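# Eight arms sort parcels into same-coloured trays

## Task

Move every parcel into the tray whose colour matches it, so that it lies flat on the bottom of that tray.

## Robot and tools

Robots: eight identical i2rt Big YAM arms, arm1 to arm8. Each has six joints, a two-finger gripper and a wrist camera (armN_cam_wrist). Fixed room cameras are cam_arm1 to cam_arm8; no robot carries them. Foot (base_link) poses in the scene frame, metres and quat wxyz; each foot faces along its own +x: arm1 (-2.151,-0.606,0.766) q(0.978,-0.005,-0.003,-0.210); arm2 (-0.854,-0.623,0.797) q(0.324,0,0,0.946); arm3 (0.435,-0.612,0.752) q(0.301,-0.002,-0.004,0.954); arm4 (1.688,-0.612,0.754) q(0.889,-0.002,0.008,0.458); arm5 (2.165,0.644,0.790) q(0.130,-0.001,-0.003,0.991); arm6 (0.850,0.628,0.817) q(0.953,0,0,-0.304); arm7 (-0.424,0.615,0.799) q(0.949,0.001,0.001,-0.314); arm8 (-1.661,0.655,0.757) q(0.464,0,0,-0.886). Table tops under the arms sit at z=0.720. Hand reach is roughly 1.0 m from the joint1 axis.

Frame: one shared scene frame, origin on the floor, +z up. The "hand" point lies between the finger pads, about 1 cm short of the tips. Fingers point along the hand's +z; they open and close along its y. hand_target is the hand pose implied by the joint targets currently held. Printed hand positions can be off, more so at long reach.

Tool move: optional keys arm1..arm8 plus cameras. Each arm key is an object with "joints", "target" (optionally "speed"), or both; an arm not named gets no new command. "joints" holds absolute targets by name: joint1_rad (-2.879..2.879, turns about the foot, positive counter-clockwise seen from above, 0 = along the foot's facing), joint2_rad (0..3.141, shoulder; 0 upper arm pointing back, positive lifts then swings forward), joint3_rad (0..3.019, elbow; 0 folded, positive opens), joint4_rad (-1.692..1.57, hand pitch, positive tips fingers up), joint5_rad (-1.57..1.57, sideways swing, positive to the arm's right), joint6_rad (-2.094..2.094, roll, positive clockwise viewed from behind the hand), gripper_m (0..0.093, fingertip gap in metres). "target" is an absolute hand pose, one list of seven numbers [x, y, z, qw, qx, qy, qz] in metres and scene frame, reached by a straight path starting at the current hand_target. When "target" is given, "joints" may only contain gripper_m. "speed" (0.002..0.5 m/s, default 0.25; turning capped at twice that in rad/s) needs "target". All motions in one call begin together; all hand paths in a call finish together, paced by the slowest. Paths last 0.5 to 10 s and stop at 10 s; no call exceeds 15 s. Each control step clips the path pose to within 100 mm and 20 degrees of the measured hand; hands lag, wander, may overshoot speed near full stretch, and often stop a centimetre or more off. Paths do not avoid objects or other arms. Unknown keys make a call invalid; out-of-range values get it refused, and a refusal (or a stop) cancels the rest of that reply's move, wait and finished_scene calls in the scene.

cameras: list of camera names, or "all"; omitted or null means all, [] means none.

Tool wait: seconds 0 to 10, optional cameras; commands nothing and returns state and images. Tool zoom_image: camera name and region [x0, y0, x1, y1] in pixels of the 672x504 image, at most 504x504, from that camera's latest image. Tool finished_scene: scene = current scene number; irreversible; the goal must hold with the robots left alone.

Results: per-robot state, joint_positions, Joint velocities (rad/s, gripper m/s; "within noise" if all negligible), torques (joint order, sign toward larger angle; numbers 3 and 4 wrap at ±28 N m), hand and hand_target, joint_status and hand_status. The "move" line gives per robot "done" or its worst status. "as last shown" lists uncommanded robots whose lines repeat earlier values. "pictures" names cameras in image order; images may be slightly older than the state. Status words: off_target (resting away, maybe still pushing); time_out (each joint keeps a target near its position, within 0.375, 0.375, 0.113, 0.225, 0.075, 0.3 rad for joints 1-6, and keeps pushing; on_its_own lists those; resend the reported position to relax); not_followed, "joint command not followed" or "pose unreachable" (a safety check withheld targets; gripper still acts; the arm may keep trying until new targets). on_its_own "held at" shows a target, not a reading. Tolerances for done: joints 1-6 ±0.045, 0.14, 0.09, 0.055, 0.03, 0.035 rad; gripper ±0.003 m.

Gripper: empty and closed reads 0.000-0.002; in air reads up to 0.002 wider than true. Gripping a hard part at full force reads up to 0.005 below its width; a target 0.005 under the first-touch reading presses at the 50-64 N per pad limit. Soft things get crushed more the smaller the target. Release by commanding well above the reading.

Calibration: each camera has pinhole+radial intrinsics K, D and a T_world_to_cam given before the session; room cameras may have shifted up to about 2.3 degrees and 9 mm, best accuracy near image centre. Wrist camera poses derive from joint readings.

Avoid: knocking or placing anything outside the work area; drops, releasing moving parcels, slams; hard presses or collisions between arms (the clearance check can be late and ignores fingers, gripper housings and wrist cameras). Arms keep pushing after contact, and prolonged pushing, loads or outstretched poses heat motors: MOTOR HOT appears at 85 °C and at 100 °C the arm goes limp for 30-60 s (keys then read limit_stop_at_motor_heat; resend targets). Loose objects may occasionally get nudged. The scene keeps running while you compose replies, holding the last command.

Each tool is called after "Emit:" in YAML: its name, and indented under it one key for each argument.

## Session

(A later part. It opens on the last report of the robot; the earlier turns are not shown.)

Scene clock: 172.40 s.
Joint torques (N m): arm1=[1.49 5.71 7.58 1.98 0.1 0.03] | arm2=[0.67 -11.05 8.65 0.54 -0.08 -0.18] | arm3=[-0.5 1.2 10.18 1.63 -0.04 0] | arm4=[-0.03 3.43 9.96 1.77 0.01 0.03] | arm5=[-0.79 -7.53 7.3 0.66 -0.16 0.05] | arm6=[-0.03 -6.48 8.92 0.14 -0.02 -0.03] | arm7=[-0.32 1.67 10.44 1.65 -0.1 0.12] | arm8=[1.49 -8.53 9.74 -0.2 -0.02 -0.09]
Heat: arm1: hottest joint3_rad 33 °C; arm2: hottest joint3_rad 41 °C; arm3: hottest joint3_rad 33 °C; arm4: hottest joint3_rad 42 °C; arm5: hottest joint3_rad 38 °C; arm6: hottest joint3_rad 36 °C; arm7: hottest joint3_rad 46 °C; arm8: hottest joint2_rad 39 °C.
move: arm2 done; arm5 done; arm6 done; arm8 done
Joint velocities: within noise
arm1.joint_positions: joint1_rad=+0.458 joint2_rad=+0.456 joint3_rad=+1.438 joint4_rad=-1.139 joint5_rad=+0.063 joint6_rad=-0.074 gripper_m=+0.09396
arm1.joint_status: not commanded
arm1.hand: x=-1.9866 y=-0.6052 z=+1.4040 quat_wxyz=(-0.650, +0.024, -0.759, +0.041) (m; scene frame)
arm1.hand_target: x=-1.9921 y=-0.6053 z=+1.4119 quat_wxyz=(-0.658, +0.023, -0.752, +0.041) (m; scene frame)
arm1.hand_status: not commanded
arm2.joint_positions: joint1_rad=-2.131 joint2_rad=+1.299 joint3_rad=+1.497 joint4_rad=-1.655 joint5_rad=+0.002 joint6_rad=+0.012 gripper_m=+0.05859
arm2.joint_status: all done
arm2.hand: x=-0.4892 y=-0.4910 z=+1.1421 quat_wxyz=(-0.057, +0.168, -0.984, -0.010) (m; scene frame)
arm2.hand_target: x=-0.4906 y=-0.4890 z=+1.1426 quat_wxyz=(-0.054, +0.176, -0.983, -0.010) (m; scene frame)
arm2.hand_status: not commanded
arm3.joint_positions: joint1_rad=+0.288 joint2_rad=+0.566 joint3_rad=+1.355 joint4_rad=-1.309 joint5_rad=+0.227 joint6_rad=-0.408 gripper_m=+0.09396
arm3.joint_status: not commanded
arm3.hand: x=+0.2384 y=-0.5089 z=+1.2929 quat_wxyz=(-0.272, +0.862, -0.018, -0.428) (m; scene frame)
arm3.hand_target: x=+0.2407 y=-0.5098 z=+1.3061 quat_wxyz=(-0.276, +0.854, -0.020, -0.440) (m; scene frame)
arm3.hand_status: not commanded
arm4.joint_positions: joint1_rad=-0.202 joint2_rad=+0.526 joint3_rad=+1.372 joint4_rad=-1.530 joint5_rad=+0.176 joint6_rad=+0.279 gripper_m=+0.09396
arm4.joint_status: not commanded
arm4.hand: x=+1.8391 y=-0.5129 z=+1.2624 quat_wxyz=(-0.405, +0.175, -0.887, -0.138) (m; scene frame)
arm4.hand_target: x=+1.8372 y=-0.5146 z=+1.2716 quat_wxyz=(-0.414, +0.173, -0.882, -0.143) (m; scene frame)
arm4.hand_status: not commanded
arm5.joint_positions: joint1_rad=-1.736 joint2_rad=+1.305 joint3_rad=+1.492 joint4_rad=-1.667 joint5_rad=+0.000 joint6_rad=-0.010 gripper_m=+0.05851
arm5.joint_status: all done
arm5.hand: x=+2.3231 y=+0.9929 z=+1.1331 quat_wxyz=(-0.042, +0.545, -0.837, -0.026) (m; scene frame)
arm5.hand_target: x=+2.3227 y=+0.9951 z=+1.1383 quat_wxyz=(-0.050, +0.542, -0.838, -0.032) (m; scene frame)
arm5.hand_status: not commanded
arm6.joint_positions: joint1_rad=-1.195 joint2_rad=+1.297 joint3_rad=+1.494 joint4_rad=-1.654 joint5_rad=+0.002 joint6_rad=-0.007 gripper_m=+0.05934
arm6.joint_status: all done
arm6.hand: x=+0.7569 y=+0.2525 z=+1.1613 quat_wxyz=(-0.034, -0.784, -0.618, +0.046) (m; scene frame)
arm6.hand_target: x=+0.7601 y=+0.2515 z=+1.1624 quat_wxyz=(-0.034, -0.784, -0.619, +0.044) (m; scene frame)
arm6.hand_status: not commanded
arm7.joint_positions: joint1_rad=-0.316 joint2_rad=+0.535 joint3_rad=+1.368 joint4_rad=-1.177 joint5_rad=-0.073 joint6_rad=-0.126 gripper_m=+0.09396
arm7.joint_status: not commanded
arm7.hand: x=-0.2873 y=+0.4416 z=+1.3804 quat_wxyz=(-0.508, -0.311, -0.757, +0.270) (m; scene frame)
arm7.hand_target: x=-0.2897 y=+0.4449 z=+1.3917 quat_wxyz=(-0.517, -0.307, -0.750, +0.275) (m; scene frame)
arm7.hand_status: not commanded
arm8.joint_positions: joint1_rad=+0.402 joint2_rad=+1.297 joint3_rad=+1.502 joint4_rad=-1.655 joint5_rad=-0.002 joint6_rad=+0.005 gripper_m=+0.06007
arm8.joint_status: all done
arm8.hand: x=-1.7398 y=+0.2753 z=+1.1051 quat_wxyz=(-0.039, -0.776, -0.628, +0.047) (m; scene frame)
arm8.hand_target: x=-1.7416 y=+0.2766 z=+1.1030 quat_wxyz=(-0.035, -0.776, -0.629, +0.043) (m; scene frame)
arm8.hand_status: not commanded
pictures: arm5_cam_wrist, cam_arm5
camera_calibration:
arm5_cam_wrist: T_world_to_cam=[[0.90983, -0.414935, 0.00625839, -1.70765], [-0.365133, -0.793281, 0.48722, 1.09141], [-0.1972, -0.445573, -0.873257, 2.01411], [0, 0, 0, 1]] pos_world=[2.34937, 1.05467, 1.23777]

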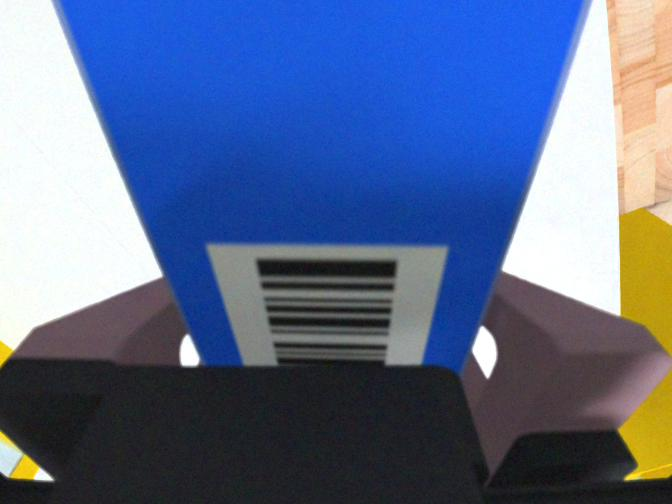

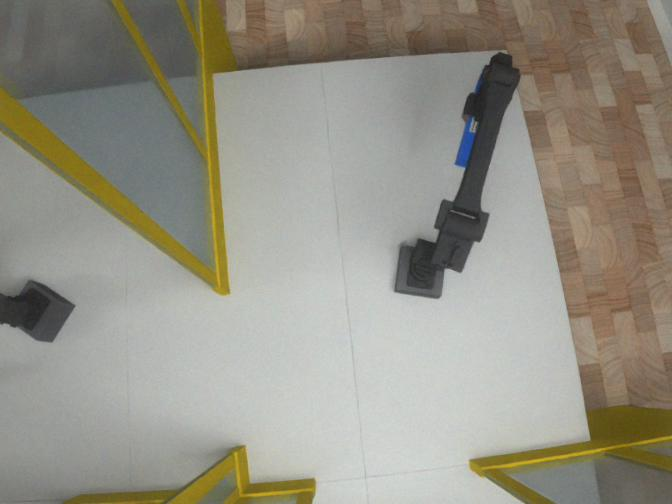

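Emit:
move:
  arm5: {"joints":{"joint1_rad":1.524}}
  arm6: {"target":[0.698,-0.01,0.86,0,0.785,0.62,0]}
  arm2: {"target":[-0.19,-0.378,0.86,0,0,1,0]}
  arm8: {"target":[-1.802,-0.01,0.86,0,0.777,0.629,0]}
  cameras: []

Emit:
move:
  arm5: {"target":[1.957,-0.01,0.86,0,0.8075,0.59,0]}
  arm6: {"target":[0.698,-0.01,0.762,0,0.785,0.62,0],"speed":0.1}
  arm2: {"target":[-0.19,-0.378,0.762,0,0,1,0],"speed":0.1}
  arm8: {"target":[-1.802,-0.01,0.748,0,0.777,0.629,0],"speed":0.1}
  cameras: ["cam_arm2","cam_arm3","cam_arm8"]

Scene clock: 185.03 s.
Joint torques (N m): arm1=[1.26 5.66 7.65 1.94 0.1 0.02] | arm2=[0.67 -25.99 11.93 0.13 0 0.08] | arm3=[-0.5 1.14 10.19 1.63 -0.05 0] | arm4=[-0.03 3.43 9.96 1.77 0.01 0.03] | arm5=[-1.61 -7.82 7.31 0.7 -0.05 0.04] | arm6=[0.09 -16.15 12.01 -0.18 -0.02 -0.02] | arm7=[-0.21 1.67 10.48 1.62 -0.09 0.12] | arm8=[1.67 -21.19 14.61 -0.59 0 -0.07]
Heat: arm1: hottest joint3_rad 33 °C; arm2: hottest joint3_rad 40 °C; arm3: hottest joint3_rad 33 °C; arm4: hottest joint3_rad 42 °C; arm5: hottest joint3_rad 38 °C; arm6: hottest joint3_rad 36 °C; arm7: hottest joint3_rad 46 °C; arm8: hottest joint3_rad 39 °C.
move: arm2 off_target; arm5 done; arm6 off_target; arm8 off_target
Joint velocities: within noise
arm1, arm3, arm4, arm7: as last shown
arm2.joint_positions: joint1_rad=-2.131 joint2_rad=+2.304 joint3_rad=+2.128 joint4_rad=-1.419 joint5_rad=+0.002 joint6_rad=+0.340 gripper_m=+0.05859
arm2.joint_status: not commanded
arm2.hand: x=-0.2001 y=-0.3852 z=+0.8510 quat_wxyz=(+0.011, +0.005, -1.000, +0.004) (m; scene frame)
arm2.hand_target: x=-0.1906 y=-0.3781 z=+0.8601 quat_wxyz=(-0.001, +0.000, -1.000, +0.000) (m; scene frame)
arm2.hand_status: off_target (0.015 m and 1.5 deg from the pose sent, 0.426 m and 20.4 deg at the start)
arm5.joint_positions: joint1_rad=+1.529 joint2_rad=+1.305 joint3_rad=+1.492 joint4_rad=-1.667 joint5_rad=-0.002 joint6_rad=-0.008 gripper_m=+0.05845
arm5.joint_status: all done
arm5.hand: x=+2.0486 y=+0.2741 z=+1.1277 quat_wxyz=(+0.026, +0.802, +0.595, -0.033) (m; scene frame)
arm5.hand_target: x=+2.0459 y=+0.2729 z=+1.1328 quat_wxyz=(+0.032, +0.806, +0.590, -0.041) (m; scene frame)
arm5.hand_status: not commanded
arm6.joint_positions: joint1_rad=-1.195 joint2_rad=+2.164 joint3_rad=+1.807 joint4_rad=-1.253 joint5_rad=+0.001 joint6_rad=-0.007 gripper_m=+0.05934
arm6.joint_status: not commanded
arm6.hand: x=+0.6968 y=+0.0090 z=+0.8447 quat_wxyz=(+0.012, -0.785, -0.619, -0.015) (m; scene frame)
arm6.hand_target: x=+0.6983 y=-0.0090 z=+0.8604 quat_wxyz=(+0.000, -0.785, -0.620, +0.000) (m; scene frame)
arm6.hand_status: off_target (0.024 m and 2.2 deg from the pose sent, 0.404 m and 6.5 deg at the start)
arm8.joint_positions: joint1_rad=+0.402 joint2_rad=+2.190 joint3_rad=+2.024 joint4_rad=-1.435 joint5_rad=-0.002 joint6_rad=+0.005 gripper_m=+0.06007
arm8.joint_status: not commanded
arm8.hand: x=-1.7960 y=+0.0030 z=+0.8483 quat_wxyz=(+0.009, -0.777, -0.629, -0.012) (m; scene frame)
arm8.hand_target: x=-1.8019 y=-0.0091 z=+0.8600 quat_wxyz=(+0.000, -0.777, -0.629, +0.000) (m; scene frame)
arm8.hand_status: off_target (0.018 m and 1.7 deg from the pose sent, 0.381 m and 7.0 deg at the start)
pictures: none
No camera images: "cameras" was empty.

Scene clock: 187.63 s.
Joint torques (N m): arm1=[1.14 5.54 7.6 1.94 0.11 0.02] | arm2=[0.62 -26.17 8.06 0.94 0.01 0.08] | arm3=[-0.56 1.26 10.15 1.59 -0.06 0] | arm4=[-0.03 3.43 9.95 1.77 0.01 0.03] | arm5=[-1.55 -19.78 9.91 -0.29 -0.02 0.02] | arm6=[0.03 -16.32 7.62 0.58 0 -0.03] | arm7=[-0.32 1.73 10.45 1.59 -0.09 0.11] | arm8=[1.55 -21.3 9.32 0.34 -0.01 -0.06]
Heat: arm1: hottest joint3_rad 33 °C; arm2: hottest joint3_rad 40 °C; arm3: hottest joint3_rad 33 °C; arm4: hottest joint3_rad 42 °C; arm5: hottest joint3_rad 38 °C; arm6: hottest joint3_rad 36 °C; arm7: hottest joint3_rad 46 °C; arm8: hottest joint3_rad 39 °C.
move: arm2 off_target; arm5 off_target; arm6 done; arm8 off_target
Joint velocities: within noise
arm1, arm3, arm4, arm7: as last shown
arm2.joint_positions: joint1_rad=-2.131 joint2_rad=+2.383 joint3_rad=+2.064 joint4_rad=-1.247 joint5_rad=+0.002 joint6_rad=+0.340 gripper_m=+0.05859
arm2.joint_status: not commanded
arm2.hand: x=-0.1897 y=-0.3813 z=+0.7731 quat_wxyz=(-0.002, +0.005, -1.000, +0.000) (m; scene frame)
arm2.hand_target: x=-0.1902 y=-0.3780 z=+0.7622 quat_wxyz=(+0.000, +0.000, -1.000, +0.000) (m; scene frame)
arm2.hand_status: off_target (0.012 m and 0.6 deg from the pose sent, 0.090 m and 1.5 deg at the start)
arm5.joint_positions: joint1_rad=+1.529 joint2_rad=+2.235 joint3_rad=+1.999 joint4_rad=-1.372 joint5_rad=-0.001 joint6_rad=-0.007 gripper_m=+0.05845
arm5.joint_status: not commanded
arm5.hand: x=+1.9644 y=+0.0035 z=+0.8375 quat_wxyz=(-0.012, +0.803, +0.595, +0.019) (m; scene frame)
arm5.hand_target: x=+1.9574 y=-0.0091 z=+0.8603 quat_wxyz=(+0.000, +0.807, +0.590, +0.000) (m; scene frame)
arm5.hand_status: off_target (0.027 m and 2.6 deg from the pose sent, 0.401 m and 4.9 deg at the start)
arm6.joint_positions: joint1_rad=-1.195 joint2_rad=+2.271 joint3_rad=+1.779 joint4_rad=-1.085 joint5_rad=+0.001 joint6_rad=-0.007 gripper_m=+0.05934
arm6.joint_status: not commanded
arm6.hand: x=+0.6932 y=-0.0055 z=+0.7674 quat_wxyz=(+0.002, -0.785, -0.619, -0.002) (m; scene frame)
arm6.hand_target: x=+0.6981 y=-0.0098 z=+0.7620 quat_wxyz=(+0.000, -0.785, -0.620, +0.000) (m; scene frame)
arm6.hand_status: done (0.008 m and 0.3 deg from the pose sent, 0.085 m and 2.2 deg at the start)
arm8.joint_positions: joint1_rad=+0.402 joint2_rad=+2.274 joint3_rad=+1.931 joint4_rad=-1.223 joint5_rad=-0.002 joint6_rad=+0.005 gripper_m=+0.06007
arm8.joint_status: not commanded
arm8.hand: x=-1.7987 y=-0.0102 z=+0.7596 quat_wxyz=(-0.003, -0.777, -0.629, +0.002) (m; scene frame)
arm8.hand_target: x=-1.8019 y=-0.0097 z=+0.7480 quat_wxyz=(+0.000, -0.777, -0.629, +0.000) (m; scene frame)
arm8.hand_status: off_target (0.012 m and 0.4 deg from the pose sent, 0.101 m and 1.7 deg at the start)
pictures: cam_arm2, cam_arm3, cam_arm8

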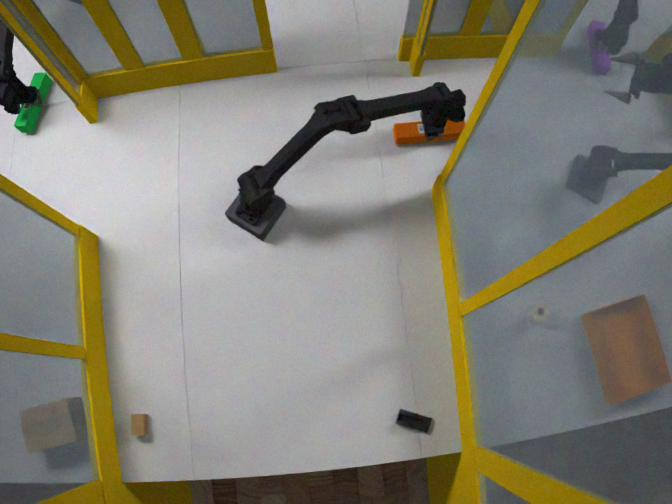

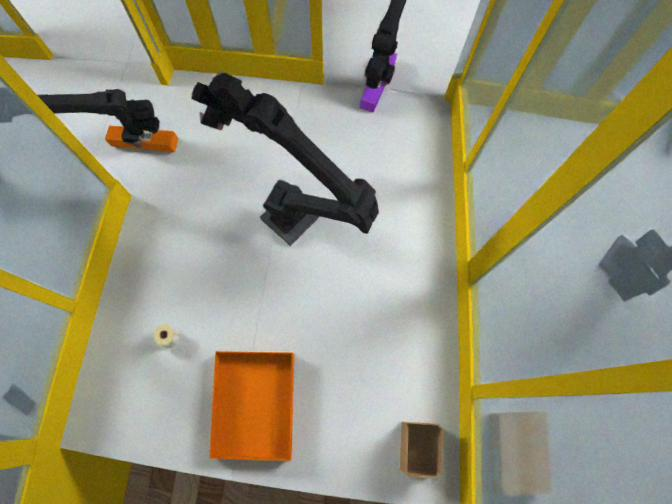

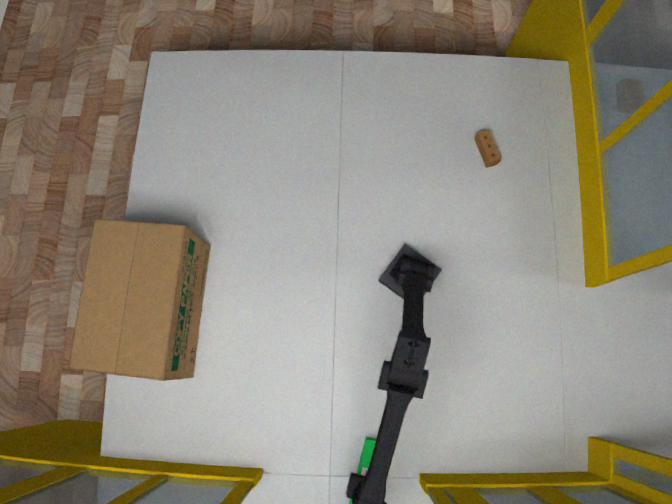

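Emit:
move:
  arm5: {"target":[1.957,-0.01,0.757,0,0.8075,0.59,0],"speed":0.12}
  arm6: {"joints":{"gripper_m":0.09}}
  arm2: {"joints":{"gripper_m":0.09}}
  arm8: {"joints":{"gripper_m":0.09}}
  arm1: {"joints":{"joint1_rad":1.47,"joint2_rad":1.3,"joint3_rad":1.5,"joint4_rad":-1.66,"joint5_rad":0,"joint6_rad":0}}
  arm4: {"joints":{"joint1_rad":0.2,"joint2_rad":1.3,"joint3_rad":1.5,"joint4_rad":-1.66,"joint5_rad":0,"joint6_rad":0}}
  arm3: {"joints":{"joint1_rad":-1.368,"joint2_rad":1.3,"joint3_rad":1.5,"joint4_rad":-1.66,"joint5_rad":0,"joint6_rad":0}}
  cameras: []

Emit:
move:
  arm5: {"joints":{"gripper_m":0.09}}
  arm6: {"target":[0.706,0.025,0.95,0,0.785,0.62,0]}
  arm2: {"target":[-0.22,-0.387,0.95,0,0,1,0]}
  arm8: {"target":[-1.793,0.03,0.95,0,0.777,0.629,0]}
  cameras: []

Emit:
move:
  arm5: {"target":[1.965,0.01,0.95,0,0.8075,0.59,0]}
  arm6: {"joints":{"joint2_rad":1.3,"joint3_rad":1.5,"joint4_rad":-1.66,"joint6_rad":0}}
  arm2: {"joints":{"joint2_rad":1.3,"joint3_rad":1.5,"joint4_rad":-1.66,"joint6_rad":0}}
  arm8: {"joints":{"joint2_rad":1.3,"joint3_rad":1.5,"joint4_rad":-1.66,"joint6_rad":0}}
  cameras: []

Emit:
move:
  arm5: {"joints":{"joint2_rad":1.3,"joint3_rad":1.5,"joint4_rad":-1.66,"joint6_rad":0}}
  arm3: {"target":[0.698,0.005,0.885,0,0.8367,0.5476,0]}
  arm1: {"target":[-1.798,0.002,0.885,0,0.777,0.629,0]}
  cameras: ["arm1_cam_wrist","arm3_cam_wrist"]

Scene clock: 212.63 s.
Joint torques (N m): arm1=[2.02 -8.47 9.51 0.13 0.07 0.09] | arm2=[0.62 -26.11 8.08 0.92 0.01 0.07] | arm3=[-0.44 -13.1 11.22 -0.14 -0.26 0.11] | arm4=[1.2 -8.18 11.66 -0.02 -0.14 -0.03] | arm5=[-1.32 -19.96 6.49 0.75 -0.04 0.05] | arm6=[0.09 -16.32 7.62 0.57 -0.01 -0.02] | arm7=[-0.32 1.61 10.5 1.59 -0.08 0.13] | arm8=[1.49 -21.48 9.32 0.32 -0.02 -0.07]
Heat: arm1: hottest joint3_rad 34 °C; arm2: hottest joint3_rad 38 °C; arm3: hottest joint3_rad 33 °C; arm4: hottest joint3_rad 42 °C; arm5: hottest joint3_rad 39 °C; arm6: hottest joint2_rad 35 °C; arm7: hottest joint3_rad 46 °C; arm8: hottest joint2_rad 37 °C.
move: arm1 done; arm2 done; arm3 done; arm4 done; arm5 done; arm6 done; arm8 done
Joint velocities: within noise
arm1.joint_positions: joint1_rad=+1.461 joint2_rad=+1.300 joint3_rad=+1.490 joint4_rad=-1.648 joint5_rad=+0.001 joint6_rad=-0.007 gripper_m=+0.09398
arm1.joint_status: all done
arm1.hand: x=-1.9542 y=-0.2683 z=+1.1047 quat_wxyz=(-0.048, +0.498, -0.865, -0.022) (m; scene frame)
arm1.hand_target: x=-1.9579 y=-0.2675 z=+1.1081 quat_wxyz=(-0.047, +0.499, -0.865, -0.022) (m; scene frame)
arm1.hand_status: not commanded
arm2.joint_positions: joint1_rad=-2.131 joint2_rad=+2.383 joint3_rad=+2.064 joint4_rad=-1.247 joint5_rad=+0.002 joint6_rad=+0.341 gripper_m=+0.08992
arm2.joint_status: all done
arm2.hand: x=-0.1897 y=-0.3813 z=+0.7731 quat_wxyz=(-0.002, +0.005, -1.000, +0.000) (m; scene frame)
arm2.hand_target: x=-0.1902 y=-0.3780 z=+0.7622 quat_wxyz=(+0.000, +0.000, -1.000, +0.000) (m; scene frame)
arm2.hand_status: not commanded
arm3.joint_positions: joint1_rad=-1.369 joint2_rad=+1.324 joint3_rad=+1.478 joint4_rad=-1.648 joint5_rad=+0.004 joint6_rad=-0.014 gripper_m=+0.09397
arm3.joint_status: all done
arm3.hand: x=+0.5899 y=-0.2549 z=+1.0821 quat_wxyz=(-0.037, +0.554, -0.831, -0.020) (m; scene frame)
arm3.hand_target: x=+0.5874 y=-0.2581 z=+1.0996 quat_wxyz=(-0.050, +0.548, -0.834, -0.031) (m; scene frame)
arm3.hand_status: not commanded
arm4.joint_positions: joint1_rad=+0.188 joint2_rad=+1.301 joint3_rad=+1.484 joint4_rad=-1.649 joint5_rad=+0.002 joint6_rad=+0.009 gripper_m=+0.09397
arm4.joint_status: all done
arm4.hand: x=+1.8543 y=-0.2564 z=+1.0866 quat_wxyz=(-0.037, +0.535, -0.844, -0.026) (m; scene frame)
arm4.hand_target: x=+1.8496 y=-0.2543 z=+1.0934 quat_wxyz=(-0.039, +0.544, -0.838, -0.029) (m; scene frame)
arm4.hand_status: not commanded
arm5.joint_positions: joint1_rad=+1.529 joint2_rad=+2.327 joint3_rad=+1.934 joint4_rad=-1.191 joint5_rad=+0.000 joint6_rad=-0.007 gripper_m=+0.05845
arm5.joint_status: not commanded
arm5.hand: x=+1.9618 y=-0.0052 z=+0.7529 quat_wxyz=(-0.005, +0.803, +0.595, +0.009) (m; scene frame)
arm5.hand_target: x=+1.9571 y=-0.0100 z=+0.7570 quat_wxyz=(+0.000, +0.807, +0.590, +0.000) (m; scene frame)
arm5.hand_status: done (0.008 m and 1.4 deg from the pose sent, 0.082 m and 2.7 deg at the start)
arm6.joint_positions: joint1_rad=-1.195 joint2_rad=+2.271 joint3_rad=+1.779 joint4_rad=-1.085 joint5_rad=+0.001 joint6_rad=-0.007 gripper_m=+0.08989
arm6.joint_status: all done
arm6.hand: x=+0.6932 y=-0.0055 z=+0.7674 quat_wxyz=(+0.002, -0.785, -0.619, -0.002) (m; scene frame)
arm6.hand_target: x=+0.6981 y=-0.0098 z=+0.7620 quat_wxyz=(+0.000, -0.785, -0.620, +0.000) (m; scene frame)
arm6.hand_status: not commanded
arm7: as last shown
arm8.joint_positions: joint1_rad=+0.402 joint2_rad=+2.274 joint3_rad=+1.931 joint4_rad=-1.223 joint5_rad=-0.002 joint6_rad=+0.005 gripper_m=+0.08992
arm8.joint_status: all done
arm8.hand: x=-1.7987 y=-0.0102 z=+0.7596 quat_wxyz=(-0.003, -0.777, -0.629, +0.002) (m; scene frame)
arm8.hand_target: x=-1.8019 y=-0.0097 z=+0.7480 quat_wxyz=(+0.000, -0.777, -0.629, +0.000) (m; scene frame)
arm8.hand_status: not commanded
pictures: none
No camera images: "cameras" was empty.

Scene clock: 214.27 s.
Joint torques (N m): arm1=[1.85 -8.47 9.55 -0.12 0.05 0.09] | arm2=[0.85 -25.11 11.74 0.13 -0.01 0.07] | arm3=[-0.56 -13.16 11.19 -0.13 -0.26 0.11] | arm4=[1.14 -8.18 11.66 -0.02 -0.14 -0.03] | arm5=[-1.08 -19.6 6.63 0.76 -0.03 0.01] | arm6=[0.03 -17.38 12.03 -0.29 -0.02 -0.03] | arm7=[-0.32 1.55 10.47 1.58 -0.1 0.12] | arm8=[1.38 -20.42 14.41 -0.64 -0.03 -0.07]
Heat: arm1: hottest joint3_rad 34 °C; arm2: hottest joint3_rad 38 °C; arm3: hottest joint3_rad 33 °C; arm4: hottest joint3_rad 42 °C; arm5: hottest joint3_rad 39 °C; arm6: hottest joint3_rad 36 °C; arm7: hottest joint3_rad 46 °C; arm8: hottest joint2_rad 37 °C.
move: arm2 off_target; arm5 done; arm6 off_target; arm8 off_target
Joint velocities: within noise
arm1, arm4, arm7: as last shown
arm2.joint_positions: joint1_rad=-2.131 joint2_rad=+2.172 joint3_rad=+2.124 joint4_rad=-1.550 joint5_rad=+0.002 joint6_rad=+0.344 gripper_m=+0.08992
arm2.joint_status: not commanded
arm2.hand: x=-0.2272 y=-0.3952 z=+0.9378 quat_wxyz=(+0.012, +0.003, -1.000, +0.005) (m; scene frame)
arm2.hand_target: x=-0.2206 y=-0.3871 z=+0.9500 quat_wxyz=(+0.000, +0.000, -1.000, +0.000) (m; scene frame)
arm2.hand_status: off_target (0.016 m and 1.6 deg from the pose sent, 0.180 m and 0.6 deg at the start)
arm3.joint_positions: joint1_rad=-1.369 joint2_rad=+1.324 joint3_rad=+1.478 joint4_rad=-1.649 joint5_rad=+0.004 joint6_rad=-0.014 gripper_m=+0.09397
arm3.joint_status: not commanded
arm3.hand: x=+0.5899 y=-0.2550 z=+1.0821 quat_wxyz=(-0.037, +0.554, -0.831, -0.020) (m; scene frame)
arm3.hand_target: x=+0.5874 y=-0.2582 z=+1.0996 quat_wxyz=(-0.050, +0.548, -0.834, -0.031) (m; scene frame)
arm3.hand_status: not commanded
arm4.joint_positions: joint1_rad=+0.188 joint2_rad=+1.301 joint3_rad=+1.484 joint4_rad=-1.649 joint5_rad=+0.002 joint6_rad=+0.008 gripper_m=+0.09397
arm4.hand: x=+1.8543 y=-0.2564 z=+1.0866 quat_wxyz=(-0.037, +0.535, -0.843, -0.026) (m; scene frame)
arm5.joint_positions: joint1_rad=+1.529 joint2_rad=+2.327 joint3_rad=+1.934 joint4_rad=-1.191 joint5_rad=+0.000 joint6_rad=-0.007 gripper_m=+0.08989
arm5.joint_status: all done
arm5.hand: x=+1.9618 y=-0.0052 z=+0.7529 quat_wxyz=(-0.005, +0.804, +0.595, +0.009) (m; scene frame)
arm5.hand_target: x=+1.9571 y=-0.0100 z=+0.7570 quat_wxyz=(+0.000, +0.807, +0.590, +0.000) (m; scene frame)
arm5.hand_status: not commanded
arm6.joint_positions: joint1_rad=-1.195 joint2_rad=+2.028 joint3_rad=+1.779 joint4_rad=-1.385 joint5_rad=+0.001 joint6_rad=-0.007 gripper_m=+0.08989
arm6.joint_status: not commanded
arm6.hand: x=+0.7049 y=+0.0417 z=+0.9177 quat_wxyz=(+0.020, -0.785, -0.619, -0.025) (m; scene frame)
arm6.hand_target: x=+0.7064 y=+0.0266 z=+0.9502 quat_wxyz=(+0.000, -0.785, -0.620, +0.000) (m; scene frame)
arm6.hand_status: off_target (0.036 m and 3.7 deg from the pose sent, 0.186 m and 0.3 deg at the start)
arm8.joint_positions: joint1_rad=+0.402 joint2_rad=+2.048 joint3_rad=+2.006 joint4_rad=-1.567 joint5_rad=-0.002 joint6_rad=+0.005 gripper_m=+0.08992
arm8.joint_status: not commanded
arm8.hand: x=-1.7883 y=+0.0402 z=+0.9319 quat_wxyz=(+0.011, -0.777, -0.629, -0.015) (m; scene frame)
arm8.hand_target: x=-1.7929 y=+0.0308 z=+0.9500 quat_wxyz=(+0.000, -0.777, -0.629, +0.000) (m; scene frame)
arm8.hand_status: off_target (0.021 m and 2.2 deg from the pose sent, 0.195 m and 0.4 deg at the start)
pictures: none
No camera images: "cameras" was empty.

Scene clock: 215.97 s.
Joint torques (N m): arm1=[1.44 -8.53 9.55 0.02 0.06 0.05] | arm2=[0.85 -10.23 8.39 0.57 -0.04 -0.2] | arm3=[-0.62 -13.16 11.21 -0.13 -0.26 0.11] | arm4=[1.2 -8.18 11.66 -0.02 -0.14 -0.04] | arm5=[-1.03 -17.9 10.28 0.02 -0.08 0.06] | arm6=[0.09 -5.83 8.87 0.16 -0.02 -0.03] | arm7=[-0.44 1.55 10.45 1.59 -0.09 0.13] | arm8=[1.61 -8.12 9.61 -0.17 -0.03 -0.07]
Heat: arm1: hottest joint3_rad 34 °C; arm2: hottest joint3_rad 38 °C; arm3: hottest joint3_rad 33 °C; arm4: hottest joint3_rad 42 °C; arm5: hottest joint3_rad 39 °C; arm6: hottest joint3_rad 36 °C; arm7: hottest joint3_rad 46 °C; arm8: hottest joint2_rad 37 °C.
move: arm2 done; arm5 off_target; arm6 done; arm8 done
Joint velocities: within noise
arm1, arm3, arm4, arm7: as last shown
arm2.joint_positions: joint1_rad=-2.131 joint2_rad=+1.291 joint3_rad=+1.501 joint4_rad=-1.655 joint5_rad=+0.002 joint6_rad=+0.014 gripper_m=+0.08992
arm2.joint_status: all done
arm2.hand: x=-0.4903 y=-0.4914 z=+1.1464 quat_wxyz=(-0.062, +0.167, -0.984, -0.011) (m; scene frame)
arm2.hand_target: x=-0.4909 y=-0.4883 z=+1.1426 quat_wxyz=(-0.055, +0.177, -0.983, -0.010) (m; scene frame)
arm2.hand_status: not commanded
arm5.joint_positions: joint1_rad=+1.529 joint2_rad=+2.123 joint3_rad=+2.061 joint4_rad=-1.535 joint5_rad=+0.000 joint6_rad=-0.005 gripper_m=+0.08989
arm5.joint_status: not commanded
arm5.hand: x=+1.9693 y=+0.0200 z=+0.9338 quat_wxyz=(-0.009, +0.804, +0.594, +0.014) (m; scene frame)
arm5.hand_target: x=+1.9653 y=+0.0107 z=+0.9500 quat_wxyz=(+0.000, +0.807, +0.590, +0.000) (m; scene frame)
arm5.hand_status: off_target (0.020 m and 2.0 deg from the pose sent, 0.198 m and 1.4 deg at the start)
arm6.joint_positions: joint1_rad=-1.195 joint2_rad=+1.290 joint3_rad=+1.495 joint4_rad=-1.654 joint5_rad=+0.001 joint6_rad=-0.007 gripper_m=+0.08989
arm6.joint_status: all done
arm6.hand: x=+0.7573 y=+0.2536 z=+1.1641 quat_wxyz=(-0.037, -0.784, -0.618, +0.049) (m; scene frame)
arm6.hand_target: x=+0.7601 y=+0.2514 z=+1.1622 quat_wxyz=(-0.034, -0.784, -0.619, +0.043) (m; scene frame)
arm6.hand_status: not commanded
arm8.joint_positions: joint1_rad=+0.402 joint2_rad=+1.291 joint3_rad=+1.503 joint4_rad=-1.654 joint5_rad=-0.002 joint6_rad=+0.005 gripper_m=+0.08992
arm8.joint_status: all done
arm8.hand: x=-1.7396 y=+0.2763 z=+1.1078 quat_wxyz=(-0.042, -0.775, -0.628, +0.050) (m; scene frame)
arm8.hand_target: x=-1.7412 y=+0.2766 z=+1.1029 quat_wxyz=(-0.035, -0.775, -0.629, +0.043) (m; scene frame)
arm8.hand_status: not commanded
pictures: none
No camera images: "cameras" was empty.

Scene clock: 224.37 s.
Joint torques (N m): arm1=[0.26 -19.66 12.4 -0.36 -0.06 0.11] | arm2=[0.85 -10.23 8.38 0.58 -0.04 -0.19] | arm3=[-0.15 -23.18 13.74 -0.64 0.17 -0.24] | arm4=[1.2 -8.18 11.66 -0.02 -0.14 -0.03] | arm5=[-0.67 -7.65 7.35 0.16 -0.08 -0.02] | arm6=[-0.03 -5.89 8.85 0.14 -0.02 -0.02] | arm7=[-0.21 1.55 10.43 1.55 -0.08 0.12] | arm8=[1.67 -8.12 9.69 -0.16 -0.01 -0.09]
Heat: arm1: hottest joint3_rad 36 °C; arm2: hottest joint3_rad 38 °C; arm3: hottest joint3_rad 34 °C; arm4: hottest joint3_rad 43 °C; arm5: hottest joint3_rad 39 °C; arm6: hottest joint2_rad 35 °C; arm7: hottest joint3_rad 46 °C; arm8: hottest joint2_rad 37 °C.
move: arm1 off_target; arm3 off_target; arm5 done
Joint velocities: within noise
arm1.joint_positions: joint1_rad=+1.435 joint2_rad=+2.278 joint3_rad=+2.260 joint4_rad=-1.593 joint5_rad=-0.184 joint6_rad=+2.094 gripper_m=+0.09398
arm1.joint_status: not commanded
arm1.hand: x=-1.8107 y=-0.0026 z=+0.8851 quat_wxyz=(+0.088, -0.515, -0.852, +0.022) (m; scene frame)
arm1.hand_target: x=-1.7980 y=+0.0012 z=+0.8851 quat_wxyz=(+0.090, -0.524, -0.847, +0.017) (m; scene frame)
arm1.hand_status: off_target (0.013 m and 41.0 deg from the pose sent, 0.382 m and 161.9 deg at the start; pose on its path clipped on 88 of 252 steps; a joint's target at an end of its range on 110 of 252 steps)
arm2, arm4, arm6, arm7, arm8: as last shown
arm2.joint_positions: joint1_rad=-2.131 joint2_rad=+1.291 joint3_rad=+1.501 joint4_rad=-1.655 joint5_rad=+0.002 joint6_rad=+0.013 gripper_m=+0.08992
arm3.joint_positions: joint1_rad=-1.302 joint2_rad=+2.263 joint3_rad=+2.196 joint4_rad=-1.671 joint5_rad=+0.297 joint6_rad=-2.082 gripper_m=+0.09398
arm3.joint_status: not commanded
arm3.hand: x=+0.7026 y=-0.0103 z=+0.8748 quat_wxyz=(+0.133, +0.981, +0.095, +0.103) (m; scene frame)
arm3.hand_target: x=+0.6973 y=+0.0042 z=+0.8850 quat_wxyz=(+0.122, +0.980, +0.109, +0.111) (m; scene frame)
arm3.hand_status: off_target (0.019 m and 58.4 deg from the pose sent, 0.344 m and 179.0 deg at the start; pose on its path clipped on 105 of 252 steps; a joint's target at an end of its range on 125 of 252 steps)
arm5.joint_positions: joint1_rad=+1.529 joint2_rad=+1.300 joint3_rad=+1.494 joint4_rad=-1.653 joint5_rad=+0.000 joint6_rad=-0.005 gripper_m=+0.08989
arm5.joint_status: all done
arm5.hand: x=+2.0474 y=+0.2714 z=+1.1303 quat_wxyz=(+0.032, +0.803, +0.594, -0.042) (m; scene frame)
arm5.hand_target: x=+2.0470 y=+0.2725 z=+1.1327 quat_wxyz=(+0.031, +0.805, +0.591, -0.042) (m; scene frame)
arm5.hand_status: not commanded
pictures: arm1_cam_wrist, arm3_cam_wrist
camera_calibration:
arm1_cam_wrist: T_world_to_cam=[[-0.881969, -0.454086, 0.126242, -1.70882], [-0.262899, 0.696303, 0.667867, -1.06065], [-0.391172, 0.555849, -0.733496, 0.0689706], [0, 0, 0, 1]] pos_world=[-1.75899, -0.0757551, 0.974691]
arm3_cam_wrist: T_world_to_cam=[[-0.156122, 0.949717, -0.271409, 0.355727], [0.650404, 0.305644, 0.695382, -1.0563], [0.743371, -0.0679609, -0.665418, 0.183078], [0, 0, 0, 1]] pos_world=[0.606463, -0.00254595, 0.952903]

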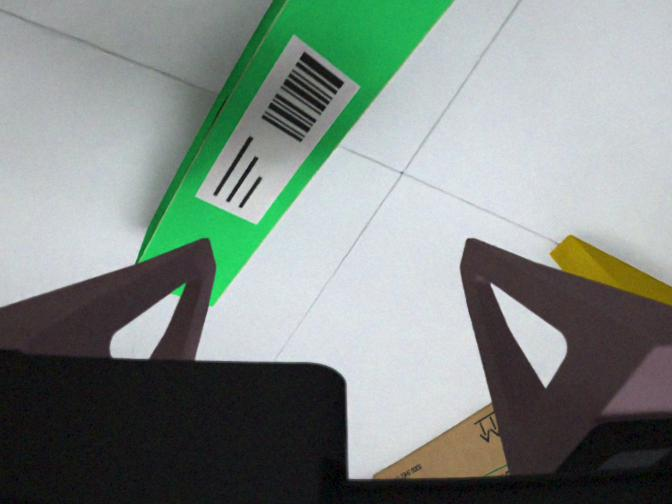

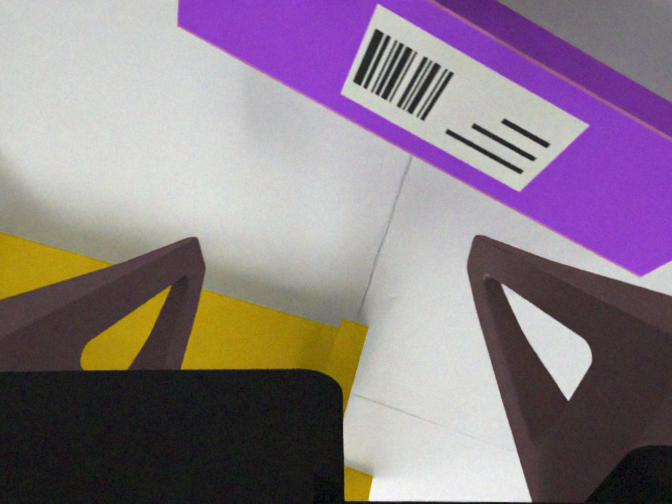

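Emit:
move:
  arm1: {"joints":{"joint1_rad":1.47,"joint2_rad":1.9,"joint3_rad":2.1,"joint4_rad":-1.66,"joint5_rad":0,"joint6_rad":-0.25}}
  arm3: {"joints":{"joint1_rad":-1.368,"joint2_rad":1.9,"joint3_rad":2.1,"joint4_rad":-1.66,"joint5_rad":0,"joint6_rad":-0.17}}
  arm4: {"target":[1.962,0,0.89,0,-0.59,0.8075,0]}
  cameras: []

Emit:
move:
  arm3: {"target":[0.695,0.005,0.885,0,-0.62,0.785,0]}
  arm1: {"target":[-1.8,0.002,0.885,0,-0.629,0.777,0]}
  cameras: ["arm1_cam_wrist","arm3_cam_wrist","arm4_cam_wrist"]

Scene clock: 236.57 s.
Joint torques (N m): arm1=[1.73 -17.61 8.49 0.1 0.13 -0.07] | arm2=[0.85 -10.23 8.39 0.58 -0.04 -0.19] | arm3=[-0.73 -20.6 10.15 0.66 -0.28 0.1] | arm4=[1.38 -16.97 14.6 -0.24 0.01 -0.04] | arm5=[-0.44 -7.65 7.2 0.2 -0.09 0.01] | arm6=[0.03 -5.89 8.83 0.16 -0.02 -0.03] | arm7=[-0.32 1.55 10.47 1.61 -0.09 0.12] | arm8=[1.49 -8.06 9.68 -0.16 0 -0.1]
Heat: arm1: hottest joint3_rad 38 °C; arm2: hottest joint3_rad 37 °C; arm3: hottest joint3_rad 35 °C; arm4: hottest joint3_rad 44 °C; arm5: hottest joint3_rad 38 °C; arm6: hottest joint3_rad 35 °C; arm7: hottest joint3_rad 46 °C; arm8: hottest joint3_rad 38 °C.
move: arm1 done; arm3 done; arm4 off_target
Joint velocities: within noise
arm1.joint_positions: joint1_rad=+1.463 joint2_rad=+1.895 joint3_rad=+2.104 joint4_rad=-1.649 joint5_rad=-0.002 joint6_rad=-0.242 gripper_m=+0.09401
arm1.joint_status: all done
arm1.hand: x=-1.8418 y=-0.0749 z=+1.0646 quat_wxyz=(-0.058, +0.597, -0.800, -0.021) (m; scene frame)
arm1.hand_target: x=-1.8464 y=-0.0753 z=+1.0597 quat_wxyz=(-0.049, +0.603, -0.796, -0.016) (m; scene frame)
arm1.hand_status: not commanded
arm2, arm5, arm6, arm7, arm8: as last shown
arm3.joint_positions: joint1_rad=-1.366 joint2_rad=+1.900 joint3_rad=+2.089 joint4_rad=-1.670 joint5_rad=+0.004 joint6_rad=-0.186 gripper_m=+0.09400
arm3.joint_status: all done
arm3.hand: x=+0.6740 y=-0.0575 z=+1.0501 quat_wxyz=(-0.045, +0.625, -0.779, -0.020) (m; scene frame)
arm3.hand_target: x=+0.6758 y=-0.0536 z=+1.0547 quat_wxyz=(-0.053, +0.617, -0.784, -0.027) (m; scene frame)
arm3.hand_status: not commanded
arm4.joint_positions: joint1_rad=+0.188 joint2_rad=+2.111 joint3_rad=+2.027 joint4_rad=-1.487 joint5_rad=+0.005 joint6_rad=-0.100 gripper_m=+0.09397
arm4.joint_status: not commanded
arm4.hand: x=+1.9642 y=-0.0154 z=+0.8869 quat_wxyz=(+0.007, +0.581, -0.814, +0.003) (m; scene frame)
arm4.hand_target: x=+1.9615 y=-0.0006 z=+0.8900 quat_wxyz=(-0.001, +0.590, -0.807, +0.000) (m; scene frame)
arm4.hand_status: off_target (0.016 m and 1.5 deg from the pose sent, 0.341 m and 9.1 deg at the start)
pictures: none
No camera images: "cameras" was empty.

Scene clock: 238.33 s.
Joint torques (N m): arm1=[1.38 -21.25 12.52 -0.1 -0.06 -0.06] | arm2=[0.85 -10.23 8.39 0.58 -0.04 -0.2] | arm3=[-0.09 -25.47 13.3 0.46 -0.29 0.13] | arm4=[1.38 -16.97 14.58 -0.23 0.01 -0.03] | arm5=[-0.09 -7.88 7.23 0.25 -0.04 -0.02] | arm6=[0.03 -5.89 8.85 0.14 -0.02 -0.03] | arm7=[-0.26 1.61 10.45 1.55 -0.08 0.12] | arm8=[1.44 -7.82 9.72 -0.13 -0.02 -0.08]
Heat: arm1: hottest joint3_rad 38 °C; arm2: hottest joint3_rad 37 °C; arm3: hottest joint3_rad 35 °C; arm4: hottest joint3_rad 44 °C; arm5: hottest joint3_rad 38 °C; arm6: hottest joint3_rad 35 °C; arm7: hottest joint3_rad 46 °C; arm8: hottest joint3_rad 38 °C.
move: arm1 off_target; arm3 off_target
Joint velocities: within noise
arm1.joint_positions: joint1_rad=+1.463 joint2_rad=+2.258 joint3_rad=+2.198 joint4_rad=-1.535 joint5_rad=-0.005 joint6_rad=-0.309 gripper_m=+0.09401
arm1.joint_status: not commanded
arm1.hand: x=-1.8025 y=-0.0102 z=+0.8724 quat_wxyz=(+0.014, +0.624, -0.781, +0.007) (m; scene frame)
arm1.hand_target: x=-1.8005 y=+0.0014 z=+0.8853 quat_wxyz=(-0.001, +0.629, -0.777, +0.000) (m; scene frame)
arm1.hand_status: off_target (0.018 m and 2.0 deg from the pose sent, 0.200 m and 8.4 deg at the start)
arm2, arm5, arm6, arm8: as last shown
arm3.joint_positions: joint1_rad=-1.366 joint2_rad=+2.174 joint3_rad=+2.032 joint4_rad=-1.507 joint5_rad=+0.000 joint6_rad=-0.182 gripper_m=+0.09400
arm3.joint_status: not commanded
arm3.hand: x=+0.6926 y=-0.0141 z=+0.8611 quat_wxyz=(+0.031, +0.623, -0.781, +0.018) (m; scene frame)
arm3.hand_target: x=+0.6943 y=+0.0037 z=+0.8854 quat_wxyz=(+0.000, +0.620, -0.785, -0.001) (m; scene frame)
arm3.hand_status: off_target (0.031 m and 4.1 deg from the pose sent, 0.178 m and 5.7 deg at the start)
arm4.joint_positions: joint1_rad=+0.188 joint2_rad=+2.111 joint3_rad=+2.027 joint4_rad=-1.488 joint5_rad=+0.005 joint6_rad=-0.100 gripper_m=+0.09397
arm4.joint_status: not commanded
arm4.hand: x=+1.9642 y=-0.0155 z=+0.8869 quat_wxyz=(+0.007, +0.581, -0.814, +0.003) (m; scene frame)
arm4.hand_target: x=+1.9615 y=-0.0007 z=+0.8900 quat_wxyz=(-0.001, +0.590, -0.807, +0.000) (m; scene frame)
arm4.hand_status: not commanded
arm7.joint_positions: joint1_rad=-0.316 joint2_rad=+0.535 joint3_rad=+1.368 joint4_rad=-1.177 joint5_rad=-0.073 joint6_rad=-0.126 gripper_m=+0.09396
arm7.joint_status: not commanded
arm7.hand: x=-0.2873 y=+0.4416 z=+1.3804 quat_wxyz=(-0.508, -0.311, -0.757, +0.270) (m; scene frame)
arm7.hand_target: x=-0.2897 y=+0.4449 z=+1.3917 quat_wxyz=(-0.517, -0.307, -0.750, +0.275) (m; scene frame)
arm7.hand_status: not commanded
pictures: arm1_cam_wrist, arm3_cam_wrist, arm4_cam_wrist
camera_calibration:
arm1_cam_wrist: T_world_to_cam=[[0.971625, -0.236276, -0.010912, 1.75953], [-0.182745, -0.779182, 0.599566, -0.855662], [-0.150166, -0.580559, -0.800251, 0.548158], [0, 0, 0, 1]] pos_world=[-1.78366, 0.0672574, 0.97089]
arm3_cam_wrist: T_world_to_cam=[[0.973908, -0.226944, 0.000013541, -0.678839], [-0.174803, -0.750112, 0.63779, -0.432878], [-0.144733, -0.621151, -0.770211, 0.878665], [0, 0, 0, 1]] pos_world=[0.712629, 0.0670172, 0.952851]
arm4_cam_wrist: T_world_to_cam=[[0.950195, -0.311555, 0.00796749, -1.88085], [-0.255377, -0.763698, 0.592915, -0.031338], [-0.178641, -0.565419, -0.805226, 1.18115], [0, 0, 0, 1]] pos_world=[1.99017, 0.0579229, 0.984656]

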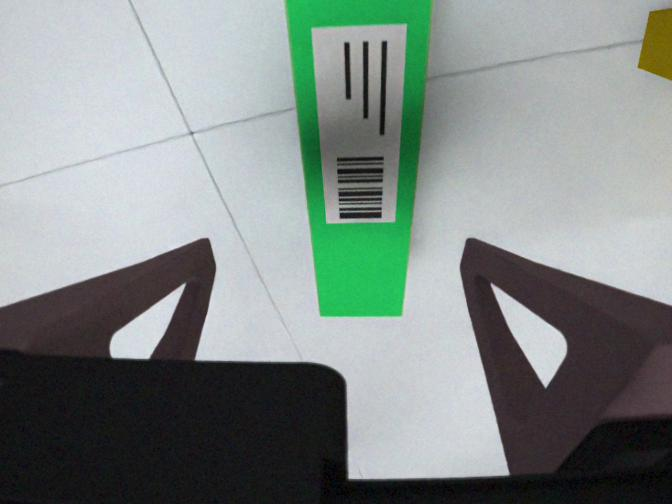

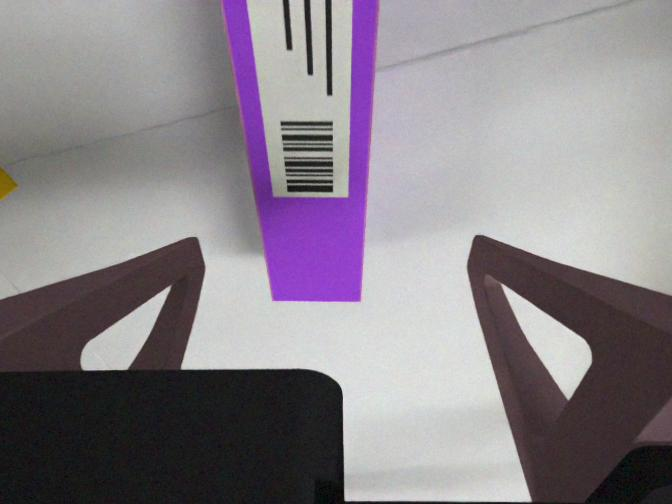

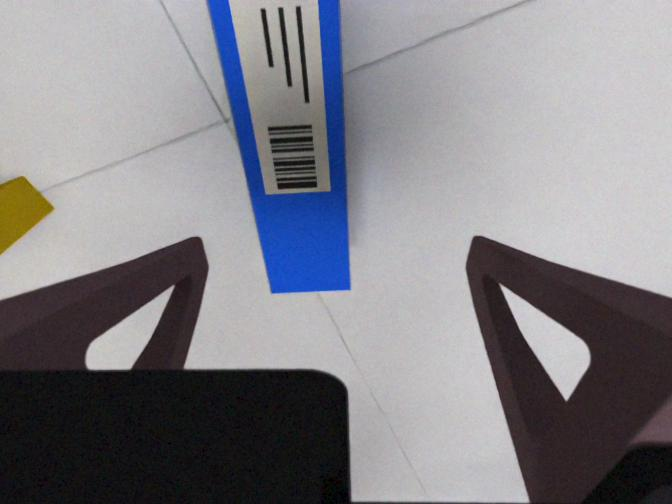

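Emit:
move:
  arm1: {"target":[-1.786,0.008,0.75,0,-0.6475,0.762,0],"speed":0.15}
  arm3: {"target":[0.686,0.022,0.752,0,-0.62,0.785,0],"speed":0.15}
  arm4: {"target":[1.956,0.024,0.742,0,-0.611,0.792,0],"speed":0.15}
  cameras: ["arm1_cam_wrist","arm3_cam_wrist","arm4_cam_wrist"]

Scene clock: 255.53 s.
Joint torques (N m): arm1=[0.97 -21.07 8.5 0.76 -0.03 -0.08] | arm2=[0.85 -10.17 8.39 0.58 -0.04 -0.19] | arm3=[0.44 -24.12 9.21 0.59 -0.21 0.13] | arm4=[1.38 -18.14 10.18 0.77 -0.01 -0.03] | arm5=[-0.91 -7 7.25 0.09 -0.08 -0.02] | arm6=[0.03 -5.89 8.83 0.16 -0.02 -0.03] | arm7=[-0.38 1.44 10.45 1.62 -0.09 0.11] | arm8=[1.49 -8 9.68 -0.14 -0.01 -0.08]
Heat: arm1: hottest joint3_rad 41 °C; arm2: hottest joint3_rad 37 °C; arm3: hottest joint2_rad 35 °C; arm4: hottest joint3_rad 45 °C; arm5: hottest joint3_rad 38 °C; arm6: hottest joint3_rad 35 °C; arm7: hottest joint3_rad 47 °C; arm8: hottest joint3_rad 38 °C.
move: arm1 off_target; arm3 off_target; arm4 off_target
Joint velocities: within noise
arm1.joint_positions: joint1_rad=+1.463 joint2_rad=+2.370 joint3_rad=+2.114 joint4_rad=-1.300 joint5_rad=-0.005 joint6_rad=-0.367 gripper_m=+0.09401
arm1.joint_status: not commanded
arm1.hand: x=-1.7902 y=+0.0092 z=+0.7637 quat_wxyz=(-0.004, +0.647, -0.763, +0.000) (m; scene frame)
arm1.hand_target: x=-1.7863 y=+0.0078 z=+0.7501 quat_wxyz=(+0.000, +0.648, -0.762, +0.000) (m; scene frame)
arm1.hand_status: off_target (0.014 m and 0.4 deg from the pose sent, 0.125 m and 3.9 deg at the start)
arm2, arm5, arm6, arm7, arm8: as last shown
arm3.joint_positions: joint1_rad=-1.352 joint2_rad=+2.289 joint3_rad=+1.945 joint4_rad=-1.250 joint5_rad=-0.001 joint6_rad=-0.159 gripper_m=+0.09400
arm3.joint_status: not commanded
arm3.hand: x=+0.6936 y=+0.0131 z=+0.7534 quat_wxyz=(+0.006, +0.620, -0.784, +0.004) (m; scene frame)
arm3.hand_target: x=+0.6859 y=+0.0218 z=+0.7522 quat_wxyz=(+0.000, +0.620, -0.785, +0.000) (m; scene frame)
arm3.hand_status: off_target (0.012 m and 0.9 deg from the pose sent, 0.115 m and 4.1 deg at the start)
arm4.joint_positions: joint1_rad=+0.208 joint2_rad=+2.271 joint3_rad=+1.964 joint4_rad=-1.239 joint5_rad=+0.005 joint6_rad=-0.132 gripper_m=+0.09397
arm4.joint_status: not commanded
arm4.hand: x=+1.9638 y=+0.0187 z=+0.7590 quat_wxyz=(-0.004, +0.602, -0.799, -0.004) (m; scene frame)
arm4.hand_target: x=+1.9559 y=+0.0234 z=+0.7423 quat_wxyz=(+0.000, +0.611, -0.792, +0.000) (m; scene frame)
arm4.hand_status: off_target (0.019 m and 1.4 deg from the pose sent, 0.150 m and 4.3 deg at the start)
pictures: arm1_cam_wrist, arm3_cam_wrist, arm4_cam_wrist
camera_calibration:
arm1_cam_wrist: T_world_to_cam=[[0.983902, -0.178709, 0.0000639967, 1.76401], [-0.146858, -0.808337, 0.570109, -0.686144], [-0.101832, -0.560941, -0.821569, 0.576936], [0, 0, 0, 1]] pos_world=[-1.77763, 0.0842366, 0.865057]
arm3_cam_wrist: T_world_to_cam=[[0.97199, -0.234859, 0.00877467, -0.678885], [-0.193931, -0.780395, 0.594454, -0.297293], [-0.132765, -0.579504, -0.804082, 0.829461], [0, 0, 0, 1]] pos_world=[0.712338, 0.0892284, 0.849638]
arm4_cam_wrist: T_world_to_cam=[[0.964931, -0.262257, 0.011343, -1.90118], [-0.221362, -0.789716, 0.572143, 0.0200057], [-0.141091, -0.55459, -0.820075, 1.03477], [0, 0, 0, 1]] pos_world=[1.98494, 0.0910691, 0.858704]

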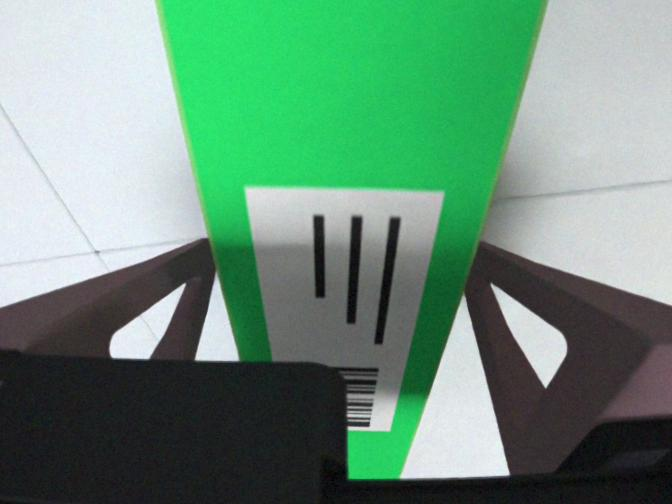

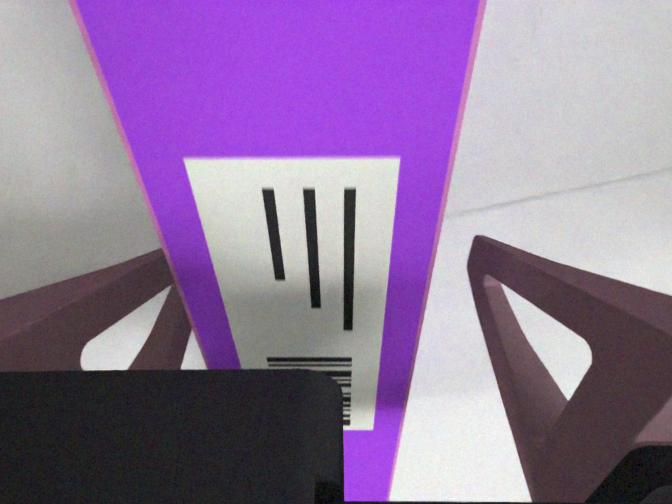

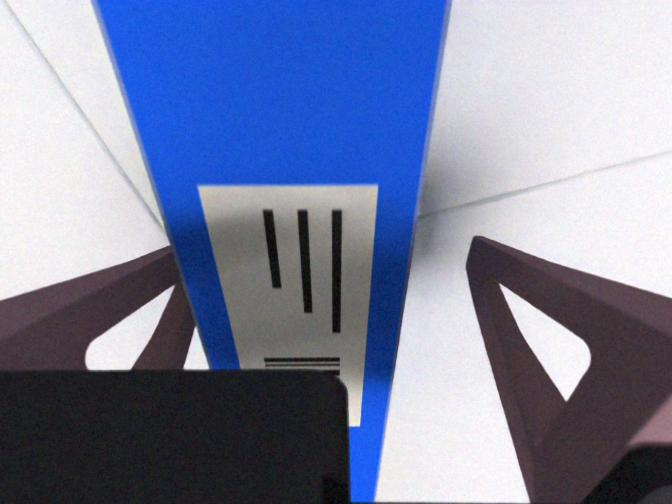

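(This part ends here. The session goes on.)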